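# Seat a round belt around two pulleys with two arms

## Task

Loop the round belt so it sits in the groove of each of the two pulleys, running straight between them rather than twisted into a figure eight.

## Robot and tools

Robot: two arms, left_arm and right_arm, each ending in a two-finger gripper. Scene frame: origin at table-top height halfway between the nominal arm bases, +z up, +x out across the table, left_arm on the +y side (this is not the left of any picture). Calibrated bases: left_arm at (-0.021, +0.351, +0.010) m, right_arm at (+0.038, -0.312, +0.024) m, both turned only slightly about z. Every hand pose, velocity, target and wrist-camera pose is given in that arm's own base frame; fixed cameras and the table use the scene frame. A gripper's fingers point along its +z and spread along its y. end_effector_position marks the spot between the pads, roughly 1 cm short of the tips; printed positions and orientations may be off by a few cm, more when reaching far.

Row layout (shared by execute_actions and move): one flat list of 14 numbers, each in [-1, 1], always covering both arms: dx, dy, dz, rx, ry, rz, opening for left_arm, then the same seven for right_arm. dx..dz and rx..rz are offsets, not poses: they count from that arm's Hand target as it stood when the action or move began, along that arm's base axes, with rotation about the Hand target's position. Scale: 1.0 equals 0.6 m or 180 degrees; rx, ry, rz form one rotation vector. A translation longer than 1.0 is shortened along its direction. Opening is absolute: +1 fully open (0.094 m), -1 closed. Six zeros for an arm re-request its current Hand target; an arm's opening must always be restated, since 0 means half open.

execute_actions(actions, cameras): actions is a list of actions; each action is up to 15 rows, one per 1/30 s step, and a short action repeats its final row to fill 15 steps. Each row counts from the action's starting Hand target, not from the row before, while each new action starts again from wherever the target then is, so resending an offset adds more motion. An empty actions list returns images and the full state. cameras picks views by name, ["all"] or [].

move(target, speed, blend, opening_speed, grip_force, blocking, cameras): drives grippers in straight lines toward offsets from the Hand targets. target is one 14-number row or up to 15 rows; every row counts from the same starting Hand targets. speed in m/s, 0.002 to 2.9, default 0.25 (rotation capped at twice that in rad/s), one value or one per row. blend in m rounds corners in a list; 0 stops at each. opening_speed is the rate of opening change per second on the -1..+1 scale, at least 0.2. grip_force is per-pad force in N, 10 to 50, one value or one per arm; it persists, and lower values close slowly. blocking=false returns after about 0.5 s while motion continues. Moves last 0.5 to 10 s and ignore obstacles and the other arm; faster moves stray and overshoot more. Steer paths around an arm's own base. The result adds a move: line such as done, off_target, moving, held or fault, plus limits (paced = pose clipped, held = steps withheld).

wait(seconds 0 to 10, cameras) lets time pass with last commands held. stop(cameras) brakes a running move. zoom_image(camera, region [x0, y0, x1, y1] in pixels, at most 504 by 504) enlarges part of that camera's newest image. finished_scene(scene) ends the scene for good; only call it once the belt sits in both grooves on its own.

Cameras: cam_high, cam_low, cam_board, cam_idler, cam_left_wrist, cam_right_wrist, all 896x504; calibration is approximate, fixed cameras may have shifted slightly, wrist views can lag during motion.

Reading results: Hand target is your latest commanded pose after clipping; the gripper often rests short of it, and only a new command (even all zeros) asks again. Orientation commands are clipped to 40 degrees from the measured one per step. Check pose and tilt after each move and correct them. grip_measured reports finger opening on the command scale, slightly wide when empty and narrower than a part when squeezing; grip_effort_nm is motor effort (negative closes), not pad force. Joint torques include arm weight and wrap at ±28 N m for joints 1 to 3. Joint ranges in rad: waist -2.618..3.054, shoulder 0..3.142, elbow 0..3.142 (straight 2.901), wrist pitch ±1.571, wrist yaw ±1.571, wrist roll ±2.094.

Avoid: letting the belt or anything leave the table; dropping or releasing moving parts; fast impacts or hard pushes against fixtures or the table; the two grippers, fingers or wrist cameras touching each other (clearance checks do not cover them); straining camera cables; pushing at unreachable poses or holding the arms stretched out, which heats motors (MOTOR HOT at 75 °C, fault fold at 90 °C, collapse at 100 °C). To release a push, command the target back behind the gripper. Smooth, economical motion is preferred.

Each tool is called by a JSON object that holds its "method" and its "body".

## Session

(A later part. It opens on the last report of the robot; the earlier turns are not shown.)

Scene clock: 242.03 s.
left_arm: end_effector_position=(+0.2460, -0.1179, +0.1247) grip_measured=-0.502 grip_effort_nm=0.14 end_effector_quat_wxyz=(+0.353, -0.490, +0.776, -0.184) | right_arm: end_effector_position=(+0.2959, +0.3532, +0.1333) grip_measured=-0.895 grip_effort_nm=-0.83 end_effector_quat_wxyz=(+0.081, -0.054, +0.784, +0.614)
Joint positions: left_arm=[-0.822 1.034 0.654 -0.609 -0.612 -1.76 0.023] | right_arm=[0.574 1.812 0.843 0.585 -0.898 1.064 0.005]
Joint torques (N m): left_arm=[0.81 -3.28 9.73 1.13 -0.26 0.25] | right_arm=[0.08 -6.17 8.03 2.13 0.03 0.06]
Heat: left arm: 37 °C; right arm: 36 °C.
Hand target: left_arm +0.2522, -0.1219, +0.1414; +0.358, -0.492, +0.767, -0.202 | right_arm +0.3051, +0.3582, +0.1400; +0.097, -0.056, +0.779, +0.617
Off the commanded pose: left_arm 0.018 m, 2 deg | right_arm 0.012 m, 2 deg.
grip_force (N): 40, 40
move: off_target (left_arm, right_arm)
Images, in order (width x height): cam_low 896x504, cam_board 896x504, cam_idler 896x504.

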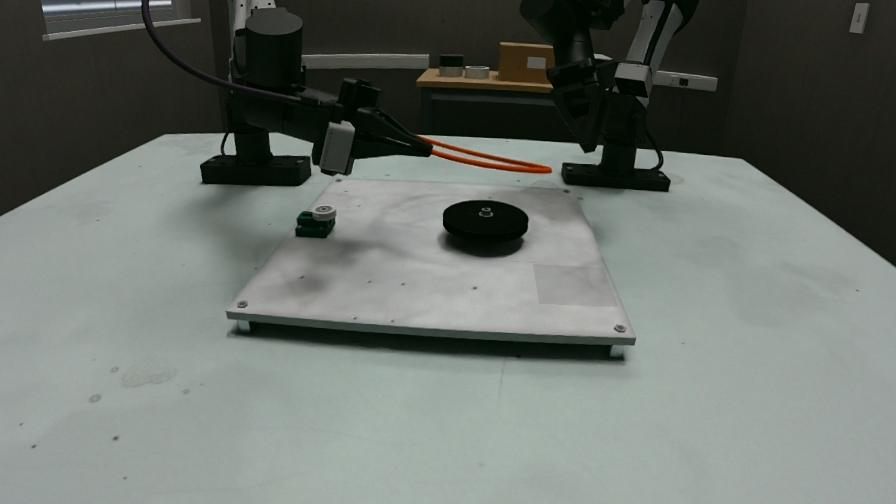

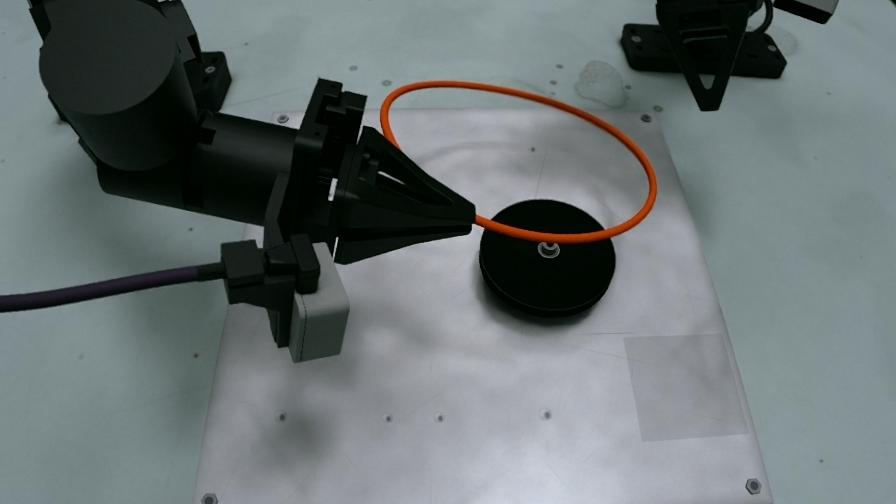

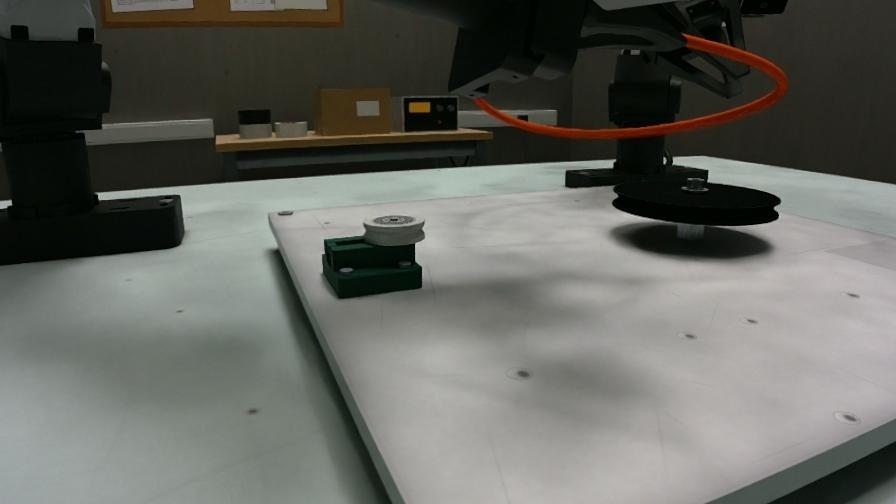

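{"method": "move", "body": {"target": [0,0,0,0,0,0,-0.5,0.0,-0.08,-0.11,0,0,0,-1], "speed": 0.15, "cameras": ["cam_idler","cam_board","cam_low"]}}

Scene clock: 244.70 s.
left_arm: end_effector_position=(+0.2460, -0.1179, +0.1247) grip_measured=-0.502 grip_effort_nm=0.14 end_effector_quat_wxyz=(+0.353, -0.490, +0.776, -0.184) | right_arm: end_effector_position=(+0.3084, +0.3116, +0.0788) grip_measured=-0.895 grip_effort_nm=-0.83 end_effector_quat_wxyz=(+0.098, -0.050, +0.780, +0.616)
Joint positions: left_arm=[-0.822 1.034 0.654 -0.609 -0.612 -1.76 0.023] | right_arm=[0.454 1.957 0.726 0.819 -0.984 1 0.005]
Joint torques (N m): left_arm=[0.83 -3.28 9.72 1.13 -0.26 0.26] | right_arm=[-0.66 -6.3 3.82 2.11 -0.3 -0.08]
Heat: left arm: 37 °C; right arm: 36 °C.
Hand target: left_arm +0.2522, -0.1219, +0.1414; +0.358, -0.492, +0.767, -0.202 | right_arm +0.3051, +0.3102, +0.0740; +0.097, -0.056, +0.779, +0.617
Off the commanded pose: left_arm 0.018 m, 2 deg | right_arm 0.006 m, 1 deg.
grip_force (N): 40, 40
move: off_target (left_arm)
Images, in order (width x height): cam_low 896x504, cam_board 896x504, cam_idler 896x504.

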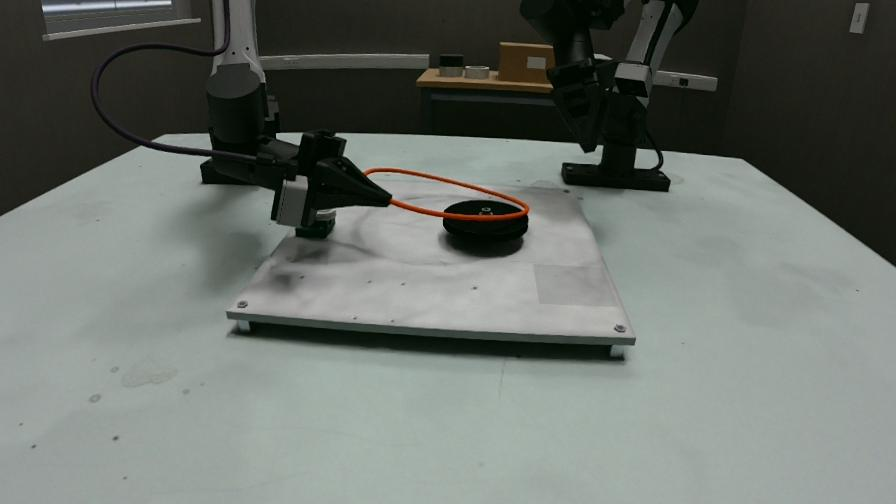

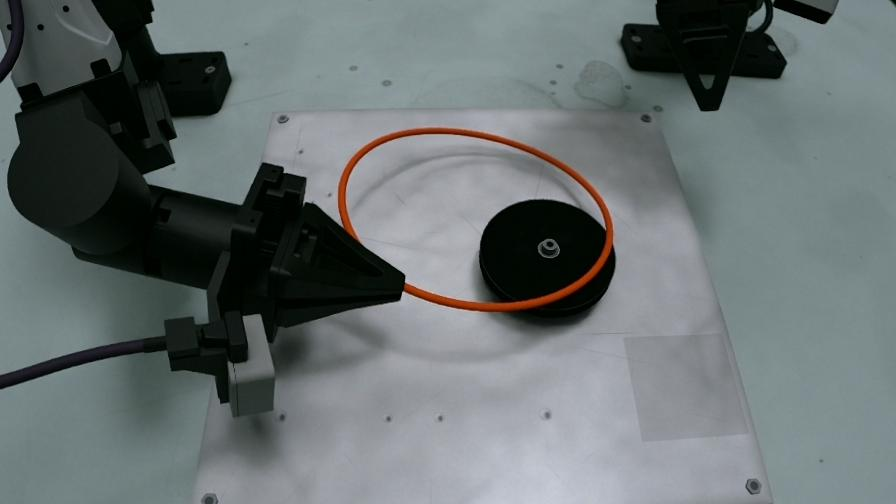

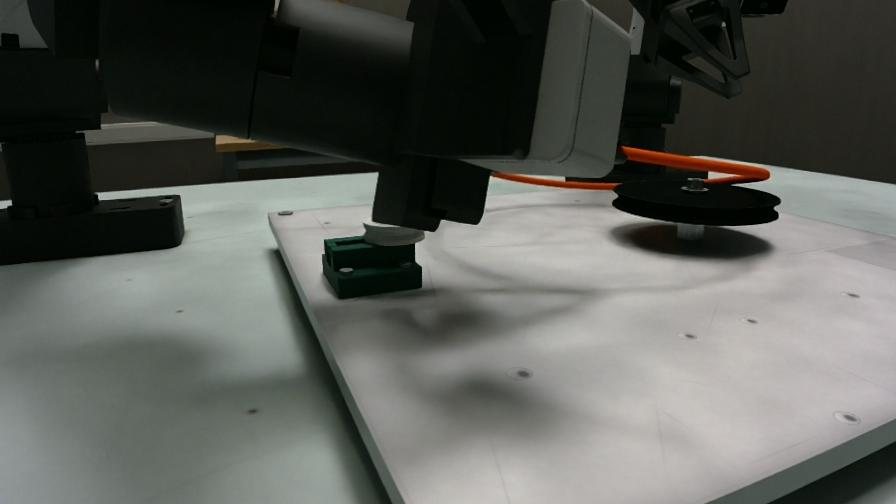

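{"method": "move", "body": {"target": [0.171,-0.013,-0.015,-0.111,0.078,-0.408,-0.3,0,0,0,0,0,0,-1], "speed": 0.3, "cameras": ["cam_idler","cam_left_wrist","cam_board","cam_low"]}}

Scene clock: 250.10 s.
left_arm: end_effector_position=(+0.3467, -0.1303, +0.1236) grip_measured=-0.302 grip_effort_nm=0.14 end_effector_quat_wxyz=(-0.020, -0.017, +0.902, -0.430) | right_arm: end_effector_position=(+0.3084, +0.3117, +0.0790) grip_measured=-0.895 grip_effort_nm=-0.82 end_effector_quat_wxyz=(+0.098, -0.050, +0.780, +0.616)
Joint positions: left_arm=[0.014 1.911 1.45 -1.161 0.889 0.001 0.033] | right_arm=[0.454 1.957 0.726 0.82 -0.985 1 0.005]
Joint torques (N m): left_arm=[0.81 -7.47 8.64 0.1 0.69 0.3] | right_arm=[-0.4 -6.16 3.7 2.16 -0.31 -0.1]
Heat: left arm: 37 °C; right arm: 36 °C.
Hand target: left_arm +0.3548, -0.1298, +0.1324; -0.007, -0.010, +0.899, -0.439 | right_arm +0.3051, +0.3102, +0.0739; +0.096, -0.056, +0.779, +0.617
Off the commanded pose: left_arm 0.012 m, 2 deg | right_arm 0.006 m, 1 deg.
grip_force (N): 40, 40
move: off_target (left_arm)
camera_calibration:
cam_left_wrist: T_world_to_cam=[[0.0467927, -0.631939, 0.773605, -0.195364], [-0.903075, 0.304235, 0.303146, 0.356221], [-0.426927, -0.712808, -0.556452, 0.21028], [0, 0, 0, 1]] pos_world=[0.420609, -0.081944, 0.160158]
Images, in order (width x height): cam_low 896x504, cam_board 896x504, cam_idler 896x504, cam_left_wrist 896x504.

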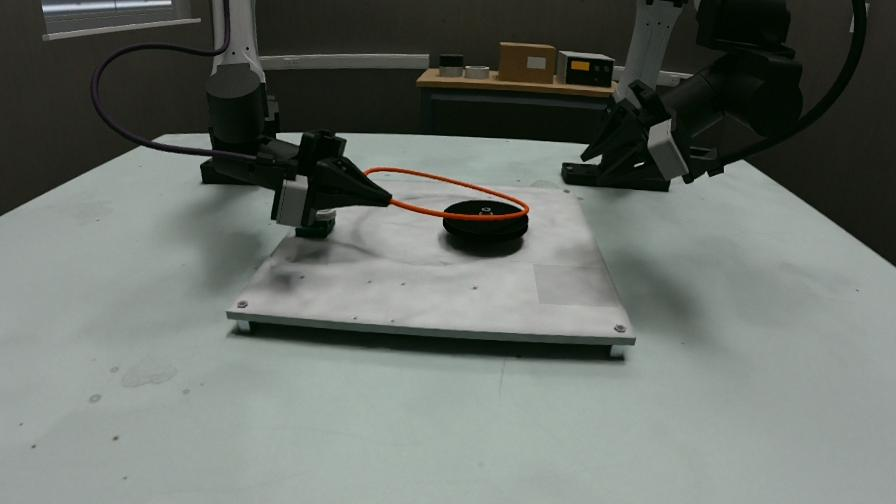

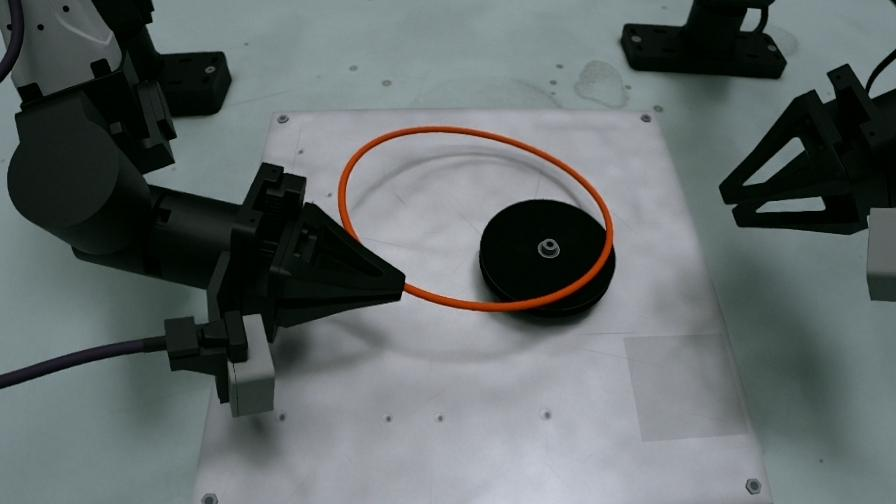

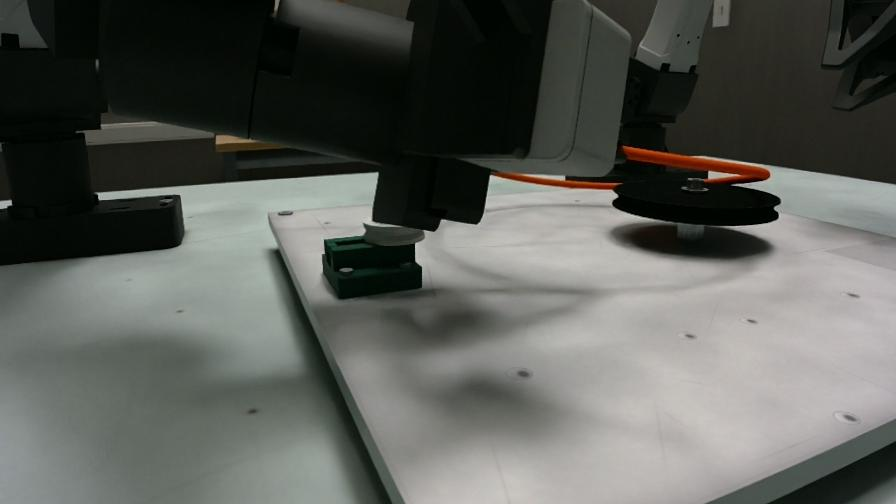

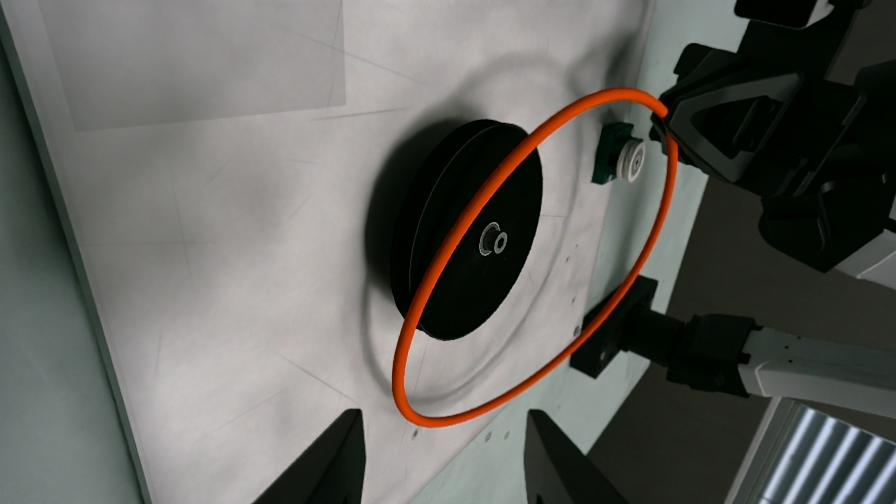

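{"method": "move", "body": {"target": [[0.013,-0.04,-0.01,0,0,0,-0.3,0,0,0,0,0,0,-1],[0.013,-0.125,-0.092,0,0,0,-0.3,0,0,0,0,0,0,-1]], "speed": 0.15, "blend": [0.02,0], "cameras": ["cam_idler","cam_left_wrist","cam_board","cam_low"]}}

Scene clock: 253.03 s.
left_arm: end_effector_position=(+0.3628, -0.2038, +0.0789) grip_measured=-0.302 grip_effort_nm=0.14 end_effector_quat_wxyz=(-0.008, -0.008, +0.898, -0.439) | right_arm: end_effector_position=(+0.3084, +0.3117, +0.0790) grip_measured=-0.895 grip_effort_nm=-0.83 end_effector_quat_wxyz=(+0.098, -0.050, +0.780, +0.616)
Joint positions: left_arm=[-0.181 1.969 1.327 -0.714 0.891 -0.301 0.033] | right_arm=[0.454 1.957 0.726 0.82 -0.985 1 0.005]
Joint torques (N m): left_arm=[-0.17 -8.7 4.89 0.79 0.45 0.04] | right_arm=[-0.49 -6.19 3.9 2.15 -0.33 -0.13]
Heat: left arm: 37 °C; right arm: 36 °C.
Hand target: left_arm +0.3627, -0.2047, +0.0771; -0.007, -0.010, +0.899, -0.439 | right_arm +0.3051, +0.3102, +0.0739; +0.096, -0.056, +0.779, +0.617
Off the commanded pose: left_arm 0.002 m, 0 deg | right_arm 0.006 m, 1 deg.
grip_force (N): 40, 40
move: done; blend cut to 0.0131 m at target 1
camera_calibration:
cam_left_wrist: T_world_to_cam=[[0.0205217, -0.616936, 0.786746, -0.196406], [-0.909622, 0.31506, 0.270785, 0.413785], [-0.414929, -0.721199, -0.554713, 0.133774], [0, 0, 0, 1]] pos_world=[0.435925, -0.155059, 0.116681]
Images, in order (width x height): cam_low 896x504, cam_board 896x504, cam_idler 896x504, cam_left_wrist 896x504.

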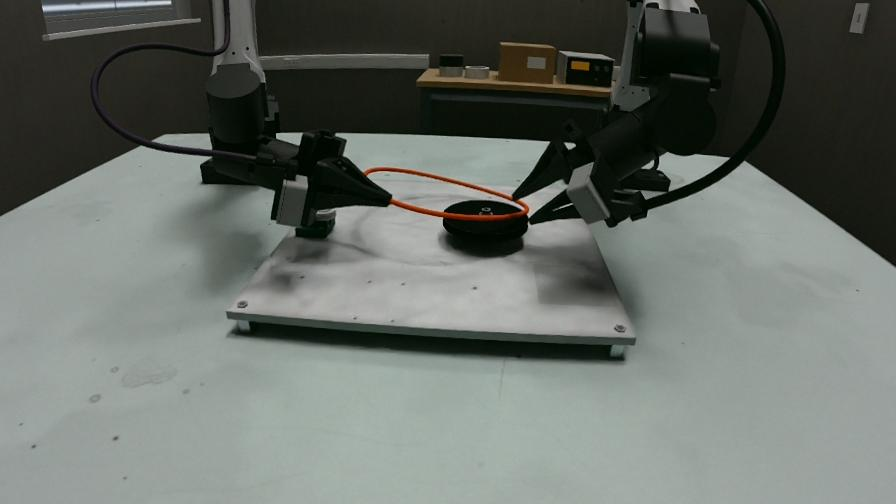

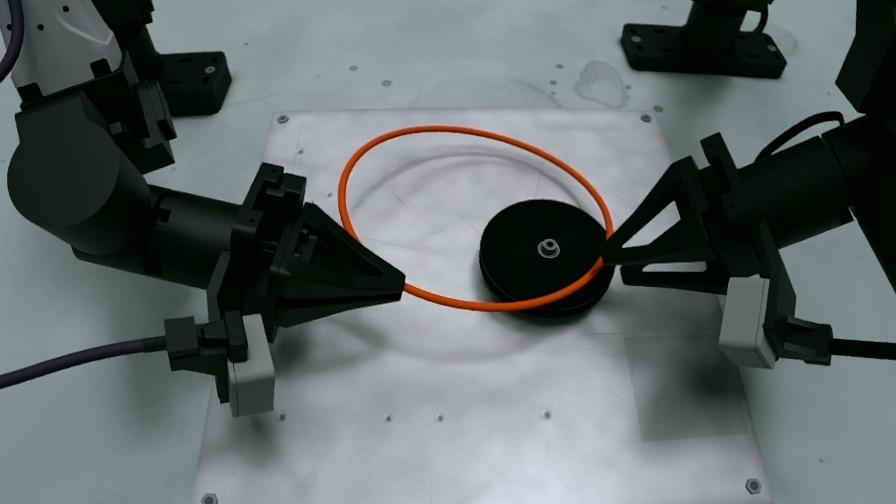

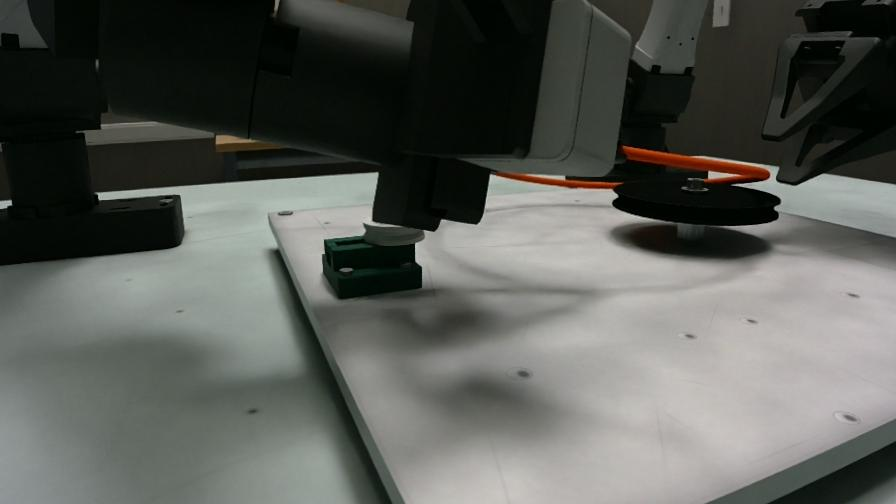

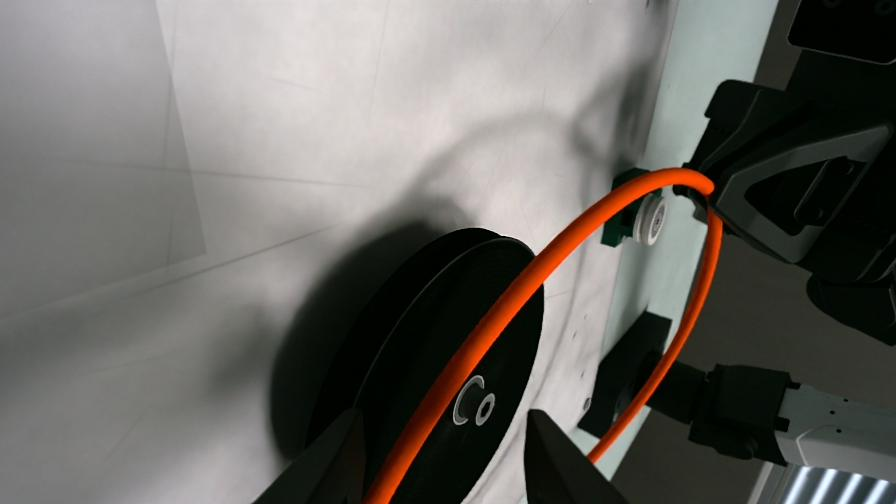

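{"method": "move", "body": {"target": [[0.0,0.008,-0.016,0,0,0,-0.3,0,0,0,0,0,0,-1],[0.0,0.003,-0.018,0,0,0,-1,0,0,0,0,0,0,-1]], "speed": 0.08, "cameras": ["cam_idler","cam_left_wrist","cam_board"]}}

Scene clock: 256.63 s.
left_arm: end_effector_position=(+0.3631, -0.2038, +0.0722) grip_measured=-0.991 grip_effort_nm=-0.48 end_effector_quat_wxyz=(-0.006, -0.007, +0.898, -0.439) | right_arm: end_effector_position=(+0.3084, +0.3117, +0.0790) grip_measured=-0.895 grip_effort_nm=-0.83 end_effector_quat_wxyz=(+0.098, -0.050, +0.780, +0.616)
Joint positions: left_arm=[-0.181 1.977 1.308 -0.681 0.891 -0.301 0] | right_arm=[0.454 1.957 0.726 0.82 -0.985 1 0.005]
Joint velocities: left_arm=[within noise] | right_arm=[0.012 0.002 -0.022 -0.007 -0.022 -0.168 0]
Joint torques (N m): left_arm=[0.31 -7.95 4.6 0.8 0.46 0.11] | right_arm=[-0.47 -6.05 3.81 2.12 -0.32 -0.07]
Heat: left arm: 38 °C; right arm: 36 °C.
Hand target: left_arm +0.3627, -0.2029, +0.0664; -0.007, -0.010, +0.899, -0.439 | right_arm +0.3051, +0.3102, +0.0739; +0.096, -0.056, +0.779, +0.617
Off the commanded pose: left_arm 0.006 m, 0 deg | right_arm 0.006 m, 1 deg.
grip_force (N): 40, 40
move: done
camera_calibration:
cam_left_wrist: T_world_to_cam=[[0.015872, -0.616011, 0.787577, -0.189374], [-0.911334, 0.315148, 0.264862, 0.417], [-0.411362, -0.72195, -0.55639, 0.128836], [0, 0, 0, 1]] pos_world=[0.436031, -0.15506, 0.110382]
Images, in order (width x height): cam_board 896x504, cam_idler 896x504, cam_left_wrist 896x504.

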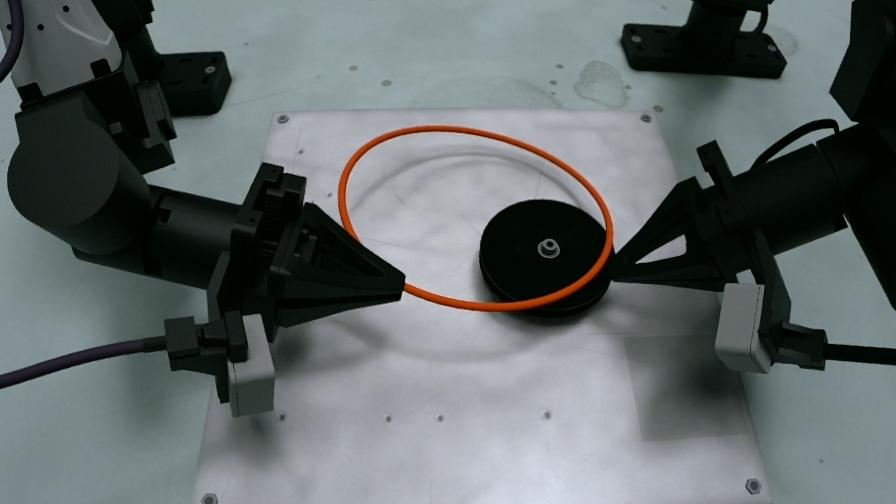

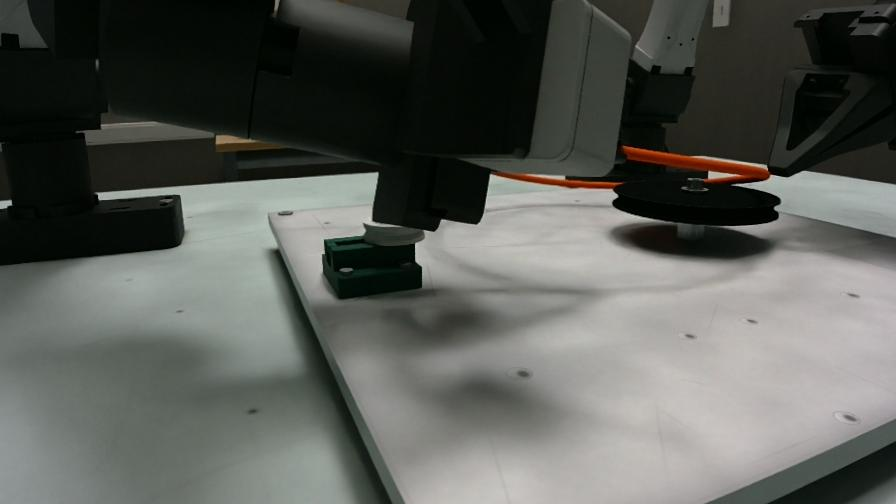

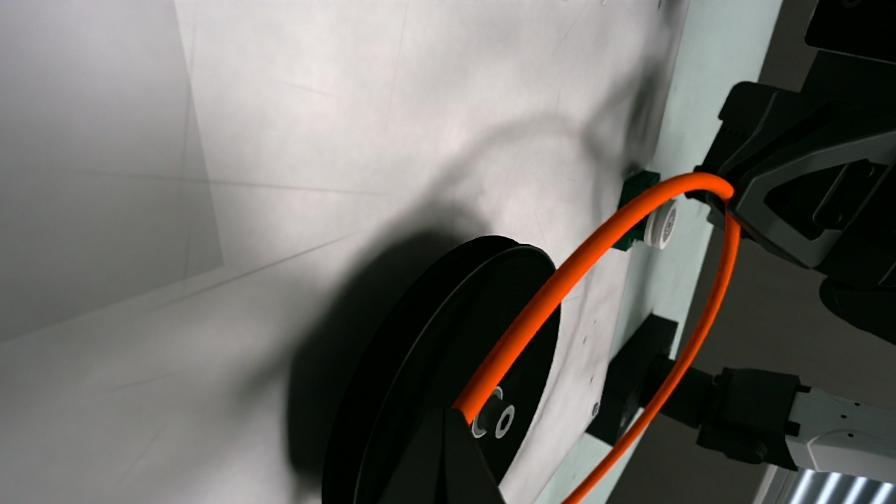

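{"method": "move", "body": {"target": [[0.0,0,0,0,0,0,-0.3,0,0,0,0,0,0,-1],[0.0,-0.033,-0.008,0,0,0,-0.3,0,0,0,0,0,0,-1],[0.0,-0.033,-0.008,0,0,0,-1,0,0,0,0,0,0,-1]], "speed": 0.08, "cameras": ["cam_idler","cam_left_wrist","cam_board"]}}

Scene clock: 260.73 s.
left_arm: end_effector_position=(+0.3685, -0.2198, +0.0660) grip_measured=-0.991 grip_effort_nm=-0.48 end_effector_quat_wxyz=(+0.008, -0.005, +0.900, -0.435) | right_arm: end_effector_position=(+0.3084, +0.3117, +0.0790) grip_measured=-0.895 grip_effort_nm=-0.83 end_effector_quat_wxyz=(+0.098, -0.050, +0.780, +0.616)
Joint positions: left_arm=[-0.225 1.985 1.291 -0.578 0.863 -0.374 0] | right_arm=[0.454 1.957 0.726 0.821 -0.985 1 0.005]
Joint torques (N m): left_arm=[-0.5 -7.99 4.9 0.74 0.59 0.03] | right_arm=[-0.47 -6.04 3.86 2.09 -0.32 -0.07]
Heat: left arm: 38 °C; right arm: 36 °C.
Hand target: left_arm +0.3627, -0.2227, +0.0615; -0.007, -0.009, +0.899, -0.439 | right_arm +0.3051, +0.3102, +0.0740; +0.097, -0.056, +0.779, +0.617
Off the commanded pose: left_arm 0.008 m, 2 deg | right_arm 0.006 m, 1 deg.
grip_force (N): 40, 40
move: done; target 3's new opening was sent with left_arm's hand 0.015 m and 2 deg from that target
camera_calibration:
cam_left_wrist: T_world_to_cam=[[0.0014031, -0.623561, 0.781773, -0.190245], [-0.920252, 0.305122, 0.245024, 0.430916], [-0.391324, -0.719772, -0.573405, 0.110254], [0, 0, 0, 1]] pos_world=[0.439963, -0.170753, 0.106364]
Images, in order (width x height): cam_board 896x504, cam_idler 896x504, cam_left_wrist 896x504.

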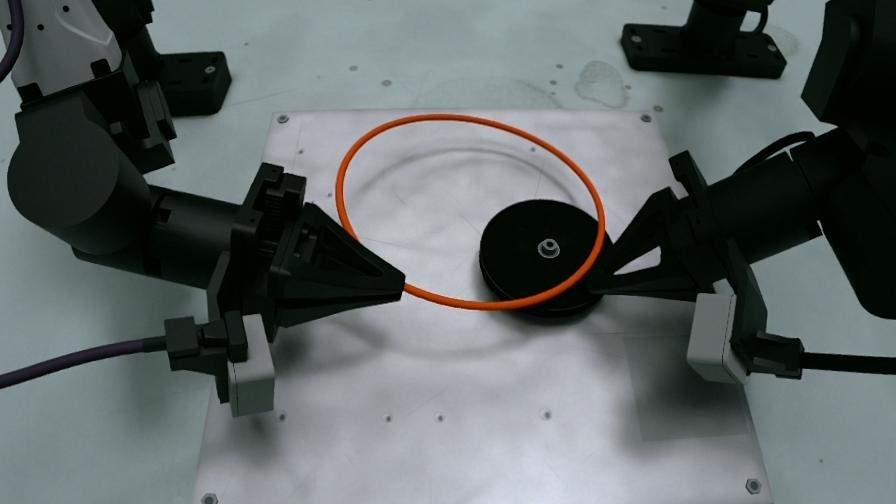

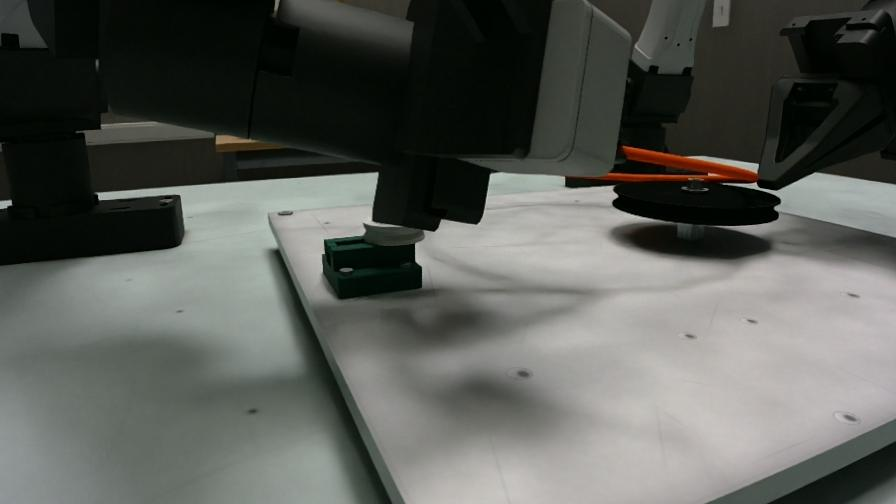

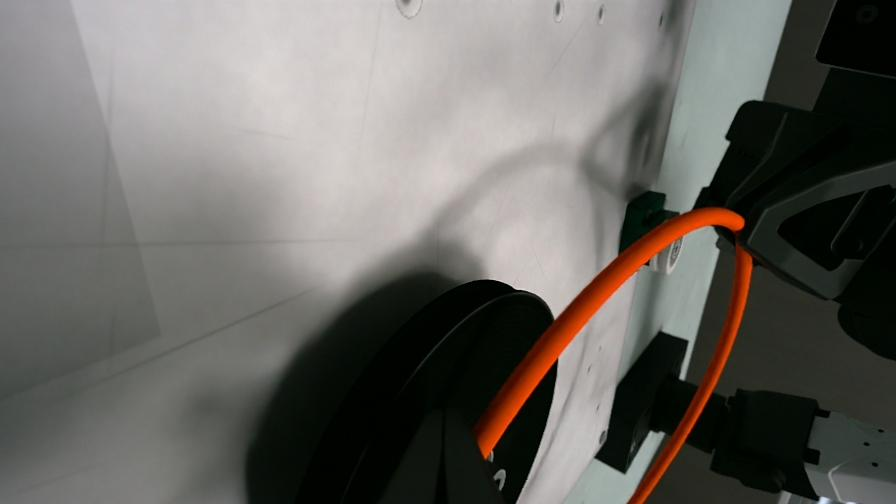

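{"method": "move", "body": {"target": [[0.0,0.05,0.03,0,0,0,-0.1,0,0,0,0,0,0,-1],[0.0,0.05,0.03,0,0,0,-0.1,0,0,0,0,0,0,-1],[0.0,-0.01,0.021,0,0,0,-0.1,0,0,0,0,0,0,-1]], "speed": 0.12, "cameras": ["cam_idler","cam_left_wrist","cam_board"]}}

Scene clock: 263.37 s.
left_arm: end_effector_position=(+0.3659, -0.2170, +0.0679) grip_measured=-0.102 grip_effort_nm=0.12 end_effector_quat_wxyz=(-0.002, -0.018, +0.902, -0.432) | right_arm: end_effector_position=(+0.3082, +0.3117, +0.0791) grip_measured=-0.895 grip_effort_nm=-0.83 end_effector_quat_wxyz=(+0.098, -0.051, +0.780, +0.617)
Joint positions: left_arm=[-0.22 1.976 1.293 -0.604 0.859 -0.392 0.042] | right_arm=[0.454 1.957 0.726 0.821 -0.986 1 0.005]
Joint torques (N m): left_arm=[-2.36 -8.92 6.78 0.71 0.58 -0.02] | right_arm=[-0.66 -6.12 4 2.14 -0.32 -0.11]
Heat: left arm: 38 °C; right arm: 36 °C.
Hand target: left_arm +0.3626, -0.2287, +0.0741; -0.007, -0.010, +0.899, -0.439 | right_arm +0.3051, +0.3102, +0.0740; +0.097, -0.056, +0.779, +0.617
Off the commanded pose: left_arm 0.014 m, 1 deg | right_arm 0.006 m, 1 deg.
grip_force (N): 40, 40
move: off_target (left_arm)
camera_calibration:
cam_left_wrist: T_world_to_cam=[[0.0337558, -0.628619, 0.77698, -0.202644], [-0.917699, 0.288415, 0.273213, 0.42083], [-0.39584, -0.722256, -0.567148, 0.112993], [0, 0, 0, 1]] pos_world=[0.437763, -0.16715, 0.106558]
Images, in order (width x height): cam_board 896x504, cam_idler 896x504, cam_left_wrist 896x504.

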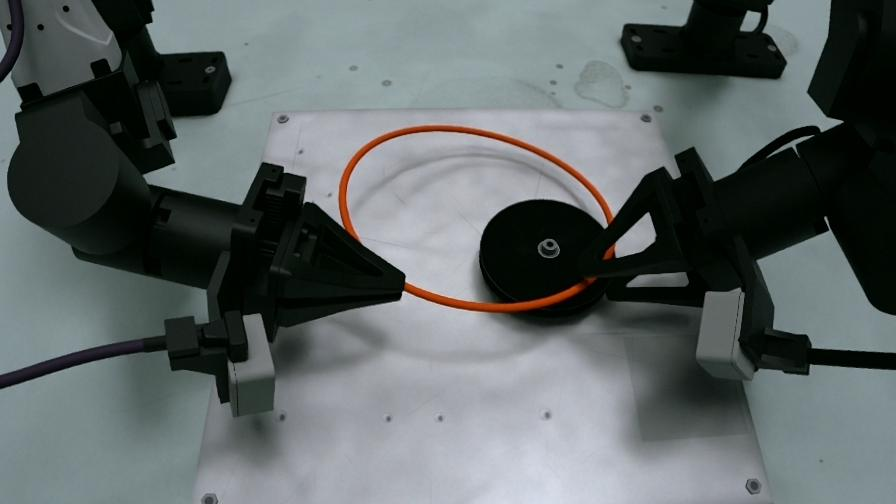

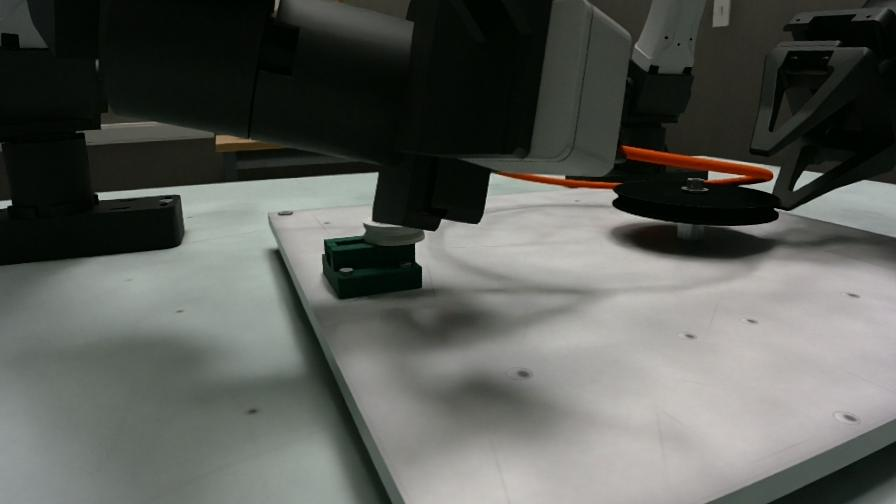

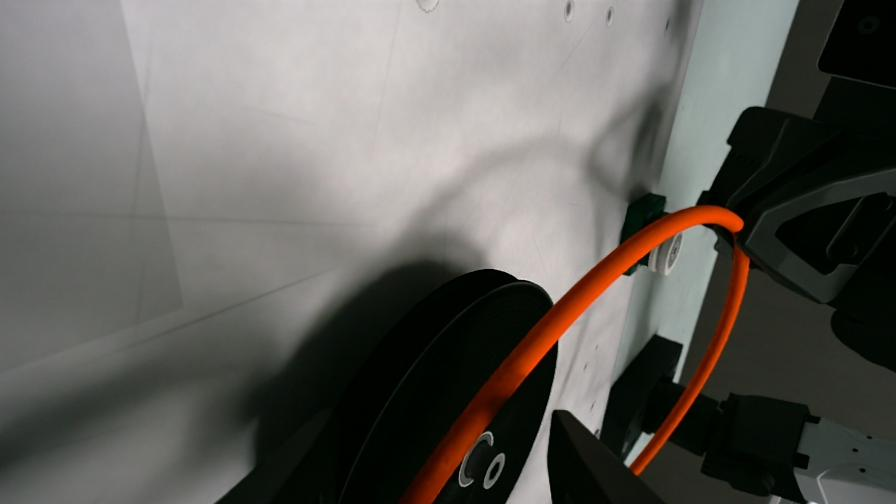

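Belt between fingers now. Close.

{"method": "move", "body": {"target": [[0,0,0,0,0,0,-1,0,0,0,0,0,0,-1]], "opening_speed": 0.5, "cameras": ["cam_left_wrist","cam_board"]}}

Scene clock: 266.40 s.
left_arm: end_effector_position=(+0.3617, -0.2242, +0.0666) grip_measured=-0.991 grip_effort_nm=-0.48 end_effector_quat_wxyz=(-0.007, -0.012, +0.903, -0.429) | right_arm: end_effector_position=(+0.3082, +0.3117, +0.0791) grip_measured=-0.895 grip_effort_nm=-0.82 end_effector_quat_wxyz=(+0.098, -0.051, +0.780, +0.617)
Joint positions: left_arm=[-0.242 1.978 1.293 -0.603 0.854 -0.397 0] | right_arm=[0.454 1.957 0.726 0.821 -0.986 1 0.005]
Joint torques (N m): left_arm=[-0.35 -9.01 6.8 0.72 0.66 0.03] | right_arm=[-0.44 -6.12 3.89 2.15 -0.31 -0.1]
Heat: left arm: 39 °C; right arm: 36 °C.
Hand target: left_arm +0.3626, -0.2287, +0.0741; -0.007, -0.010, +0.899, -0.439 | right_arm +0.3051, +0.3102, +0.0740; +0.096, -0.056, +0.779, +0.617
Off the commanded pose: left_arm 0.009 m, 1 deg | right_arm 0.006 m, 1 deg.
grip_force (N): 40, 40
move: done
camera_calibration:
cam_left_wrist: T_world_to_cam=[[0.0259466, -0.633284, 0.773485, -0.204054], [-0.911936, 0.301969, 0.277826, 0.419978], [-0.409511, -0.712577, -0.569679, 0.112692], [0, 0, 0, 1]] pos_world=[0.434436, -0.175743, 0.105351]
Images, in order (width x height): cam_board 896x504, cam_left_wrist 896x504.

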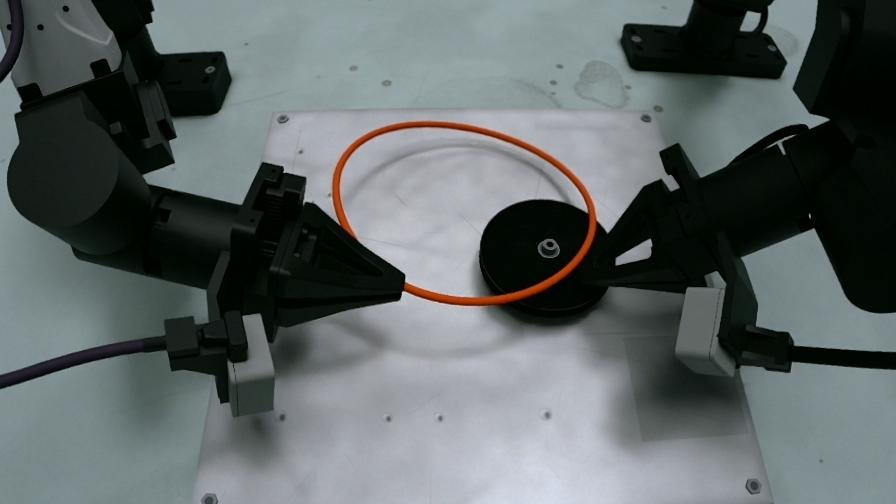

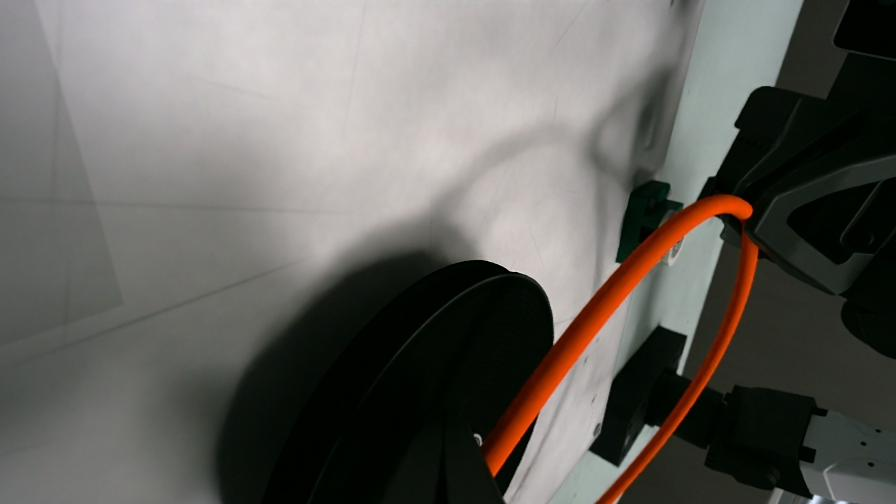

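{"method": "move", "body": {"target": [[0.0,0.06,0.05,0,0,0,0.0,0,0,0,0,0,0,-1],[0.0,0.06,0.05,0,0,0,0.0,0,0,0,0,0,0,-1],[0.0,-0.01,0.012,0,0,0,0.0,0,0,0,0,0,0,-1]], "speed": 0.15, "cameras": ["cam_idler","cam_left_wrist","cam_low"]}}

{"method": "zoom_image", "body": {"camera": "cam_idler", "region": [560, 130, 860, 290]}}

{"method": "zoom_image", "body": {"camera": "cam_low", "region": [400, 150, 680, 290]}}

Scene clock: 269.77 s.
left_arm: end_effector_position=(+0.3612, -0.2359, +0.0827) grip_measured=-0.002 grip_effort_nm=0.14 end_effector_quat_wxyz=(-0.013, -0.006, +0.897, -0.442) | right_arm: end_effector_position=(+0.3082, +0.3117, +0.0792) grip_measured=-0.895 grip_effort_nm=-0.83 end_effector_quat_wxyz=(+0.098, -0.051, +0.779, +0.617)
Joint positions: left_arm=[-0.263 1.969 1.333 -0.633 0.879 -0.419 0.047] | right_arm=[0.454 1.957 0.726 0.821 -0.986 1 0.005]
Joint torques (N m): left_arm=[0.18 -9.11 4.98 0.93 0.32 0.03] | right_arm=[-0.38 -6.09 3.96 2.08 -0.29 -0.1]
Heat: left arm: 40 °C; right arm: 36 °C.
Hand target: left_arm +0.3627, -0.2346, +0.0812; -0.007, -0.010, +0.899, -0.439 | right_arm +0.3051, +0.3102, +0.0740; +0.097, -0.056, +0.779, +0.617
Off the commanded pose: left_arm 0.002 m, 1 deg | right_arm 0.006 m, 1 deg.
grip_force (N): 40, 40
move: done
camera_calibration:
cam_left_wrist: T_world_to_cam=[[0.0212545, -0.612004, 0.790569, -0.218535], [-0.905748, 0.322998, 0.274394, 0.421594], [-0.423283, -0.721889, -0.547456, 0.114361], [0, 0, 0, 1]] pos_world=[0.43491, -0.187363, 0.119692]
Images, in order (width x height): cam_low 896x504, cam_idler 896x504, cam_left_wrist 896x504.

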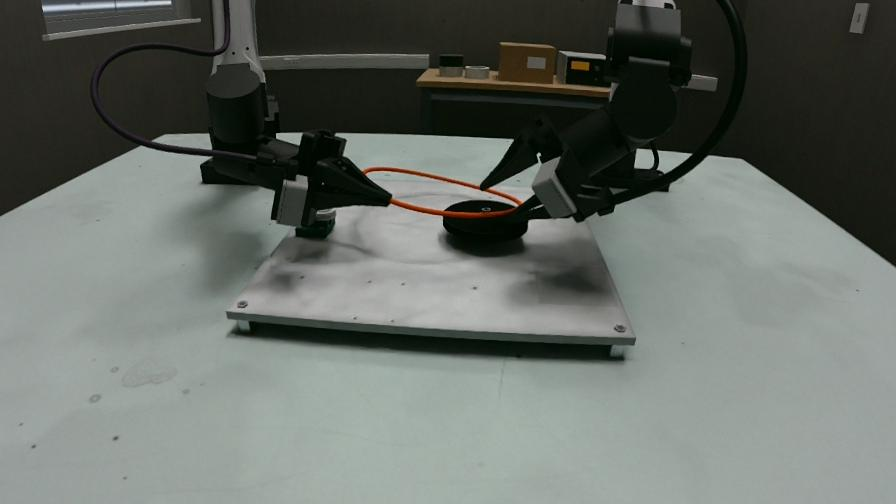

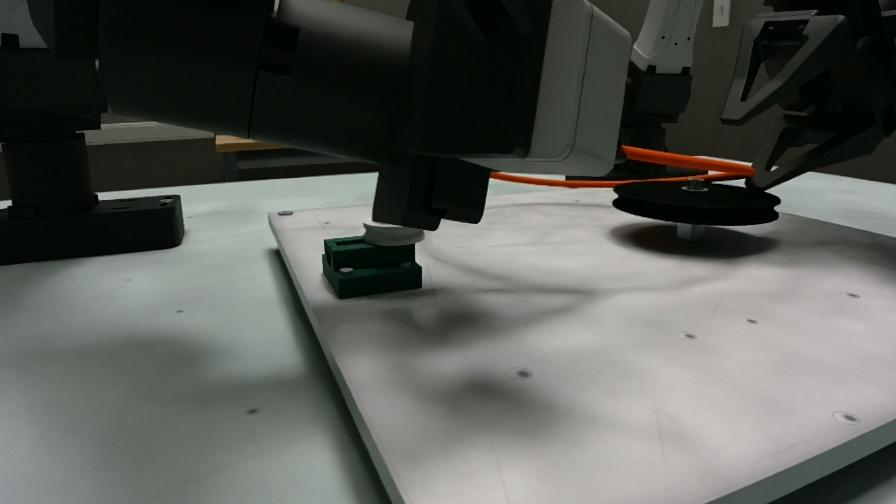

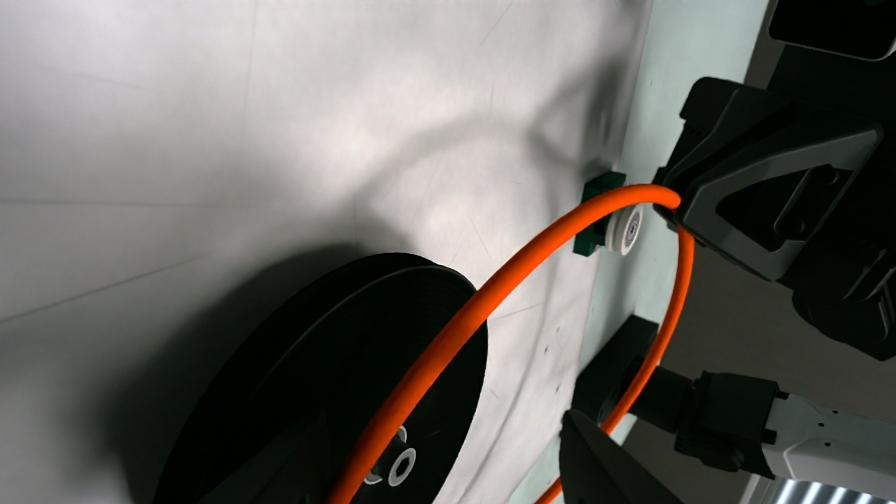

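Scaled by 1.680 from the camera's 896x504 image, which has a finer 1280x720 frame.

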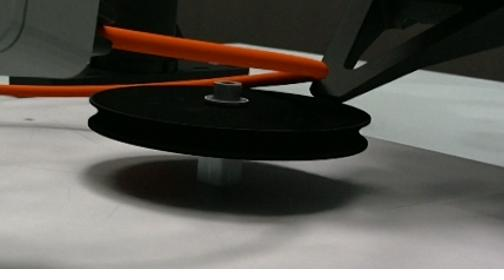

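Scaled by 1.800 from the camera's 896x504 image, which has a finer 1280x720 frame.

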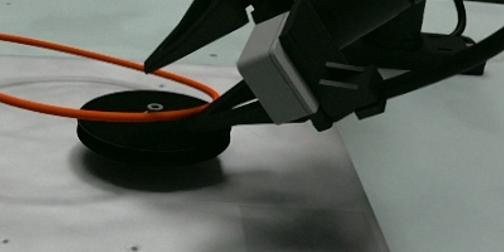

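{"method": "move", "body": {"target": [[0,-0.015,-0.01,0,0,0,0,0,0,0,0,0,0,-1],[0,-0.015,-0.01,0,0,0,-1,0,0,0,0,0,0,-1]], "speed": 0.1, "opening_speed": 0.6, "cameras": ["cam_left_wrist","cam_board"]}}

Scene clock: 273.43 s.
left_arm: end_effector_position=(+0.3635, -0.2420, +0.0812) grip_measured=-0.991 grip_effort_nm=-0.48 end_effector_quat_wxyz=(-0.006, -0.007, +0.897, -0.442) | right_arm: end_effector_position=(+0.3081, +0.3117, +0.0792) grip_measured=-0.895 grip_effort_nm=-0.83 end_effector_quat_wxyz=(+0.098, -0.051, +0.779, +0.617)
Joint positions: left_arm=[-0.278 1.969 1.322 -0.585 0.869 -0.453 0] | right_arm=[0.454 1.957 0.726 0.821 -0.986 1 0.005]
Joint torques (N m): left_arm=[-0.58 -8.14 5 1 0.34 0.03] | right_arm=[-0.53 -6.37 3.84 2.11 -0.32 -0.05]
Heat: left arm: 40 °C; right arm: 36 °C.
Hand target: left_arm +0.3627, -0.2438, +0.0753; -0.007, -0.010, +0.899, -0.439 | right_arm +0.3051, +0.3102, +0.0740; +0.097, -0.056, +0.779, +0.617
Off the commanded pose: left_arm 0.006 m, 1 deg | right_arm 0.006 m, 1 deg.
grip_force (N): 40, 40
move: done
camera_calibration:
cam_left_wrist: T_world_to_cam=[[0.017354, -0.611041, 0.791409, -0.219514], [-0.911625, 0.315426, 0.263528, 0.427366], [-0.410657, -0.726041, -0.551566, 0.104772], [0, 0, 0, 1]] pos_world=[0.436432, -0.192865, 0.118891]
Images, in order (width x height): cam_board 896x504, cam_left_wrist 896x504.

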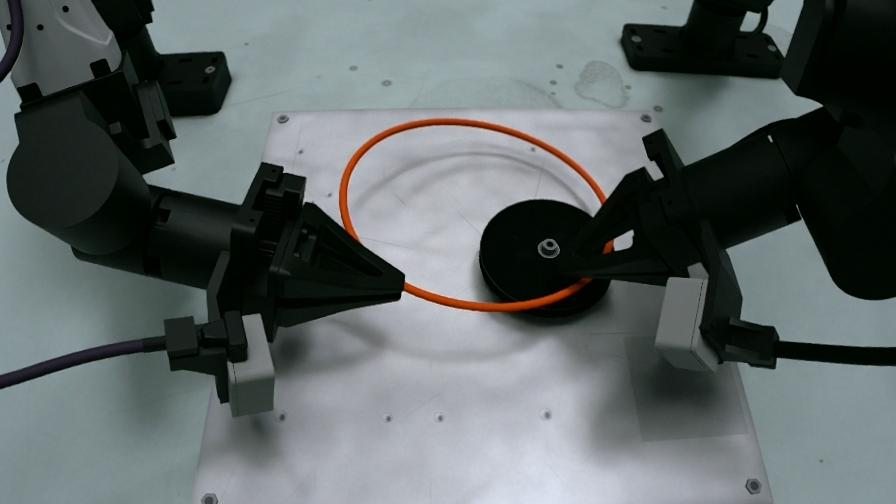

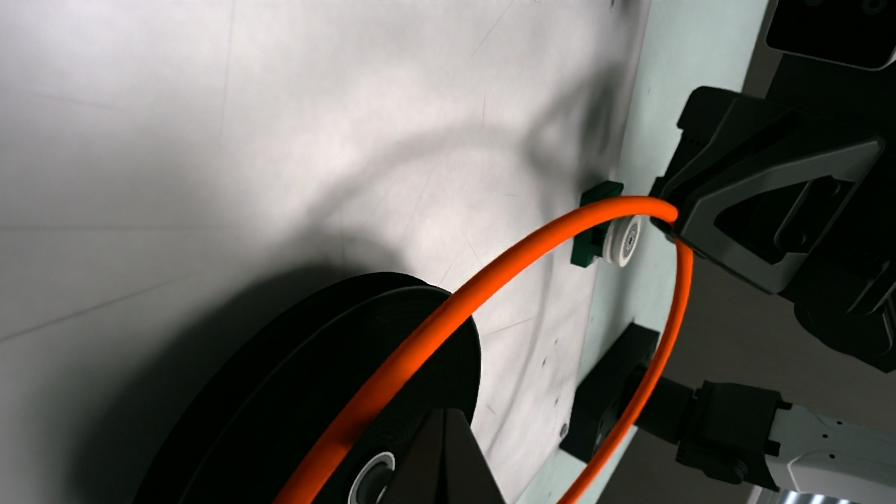

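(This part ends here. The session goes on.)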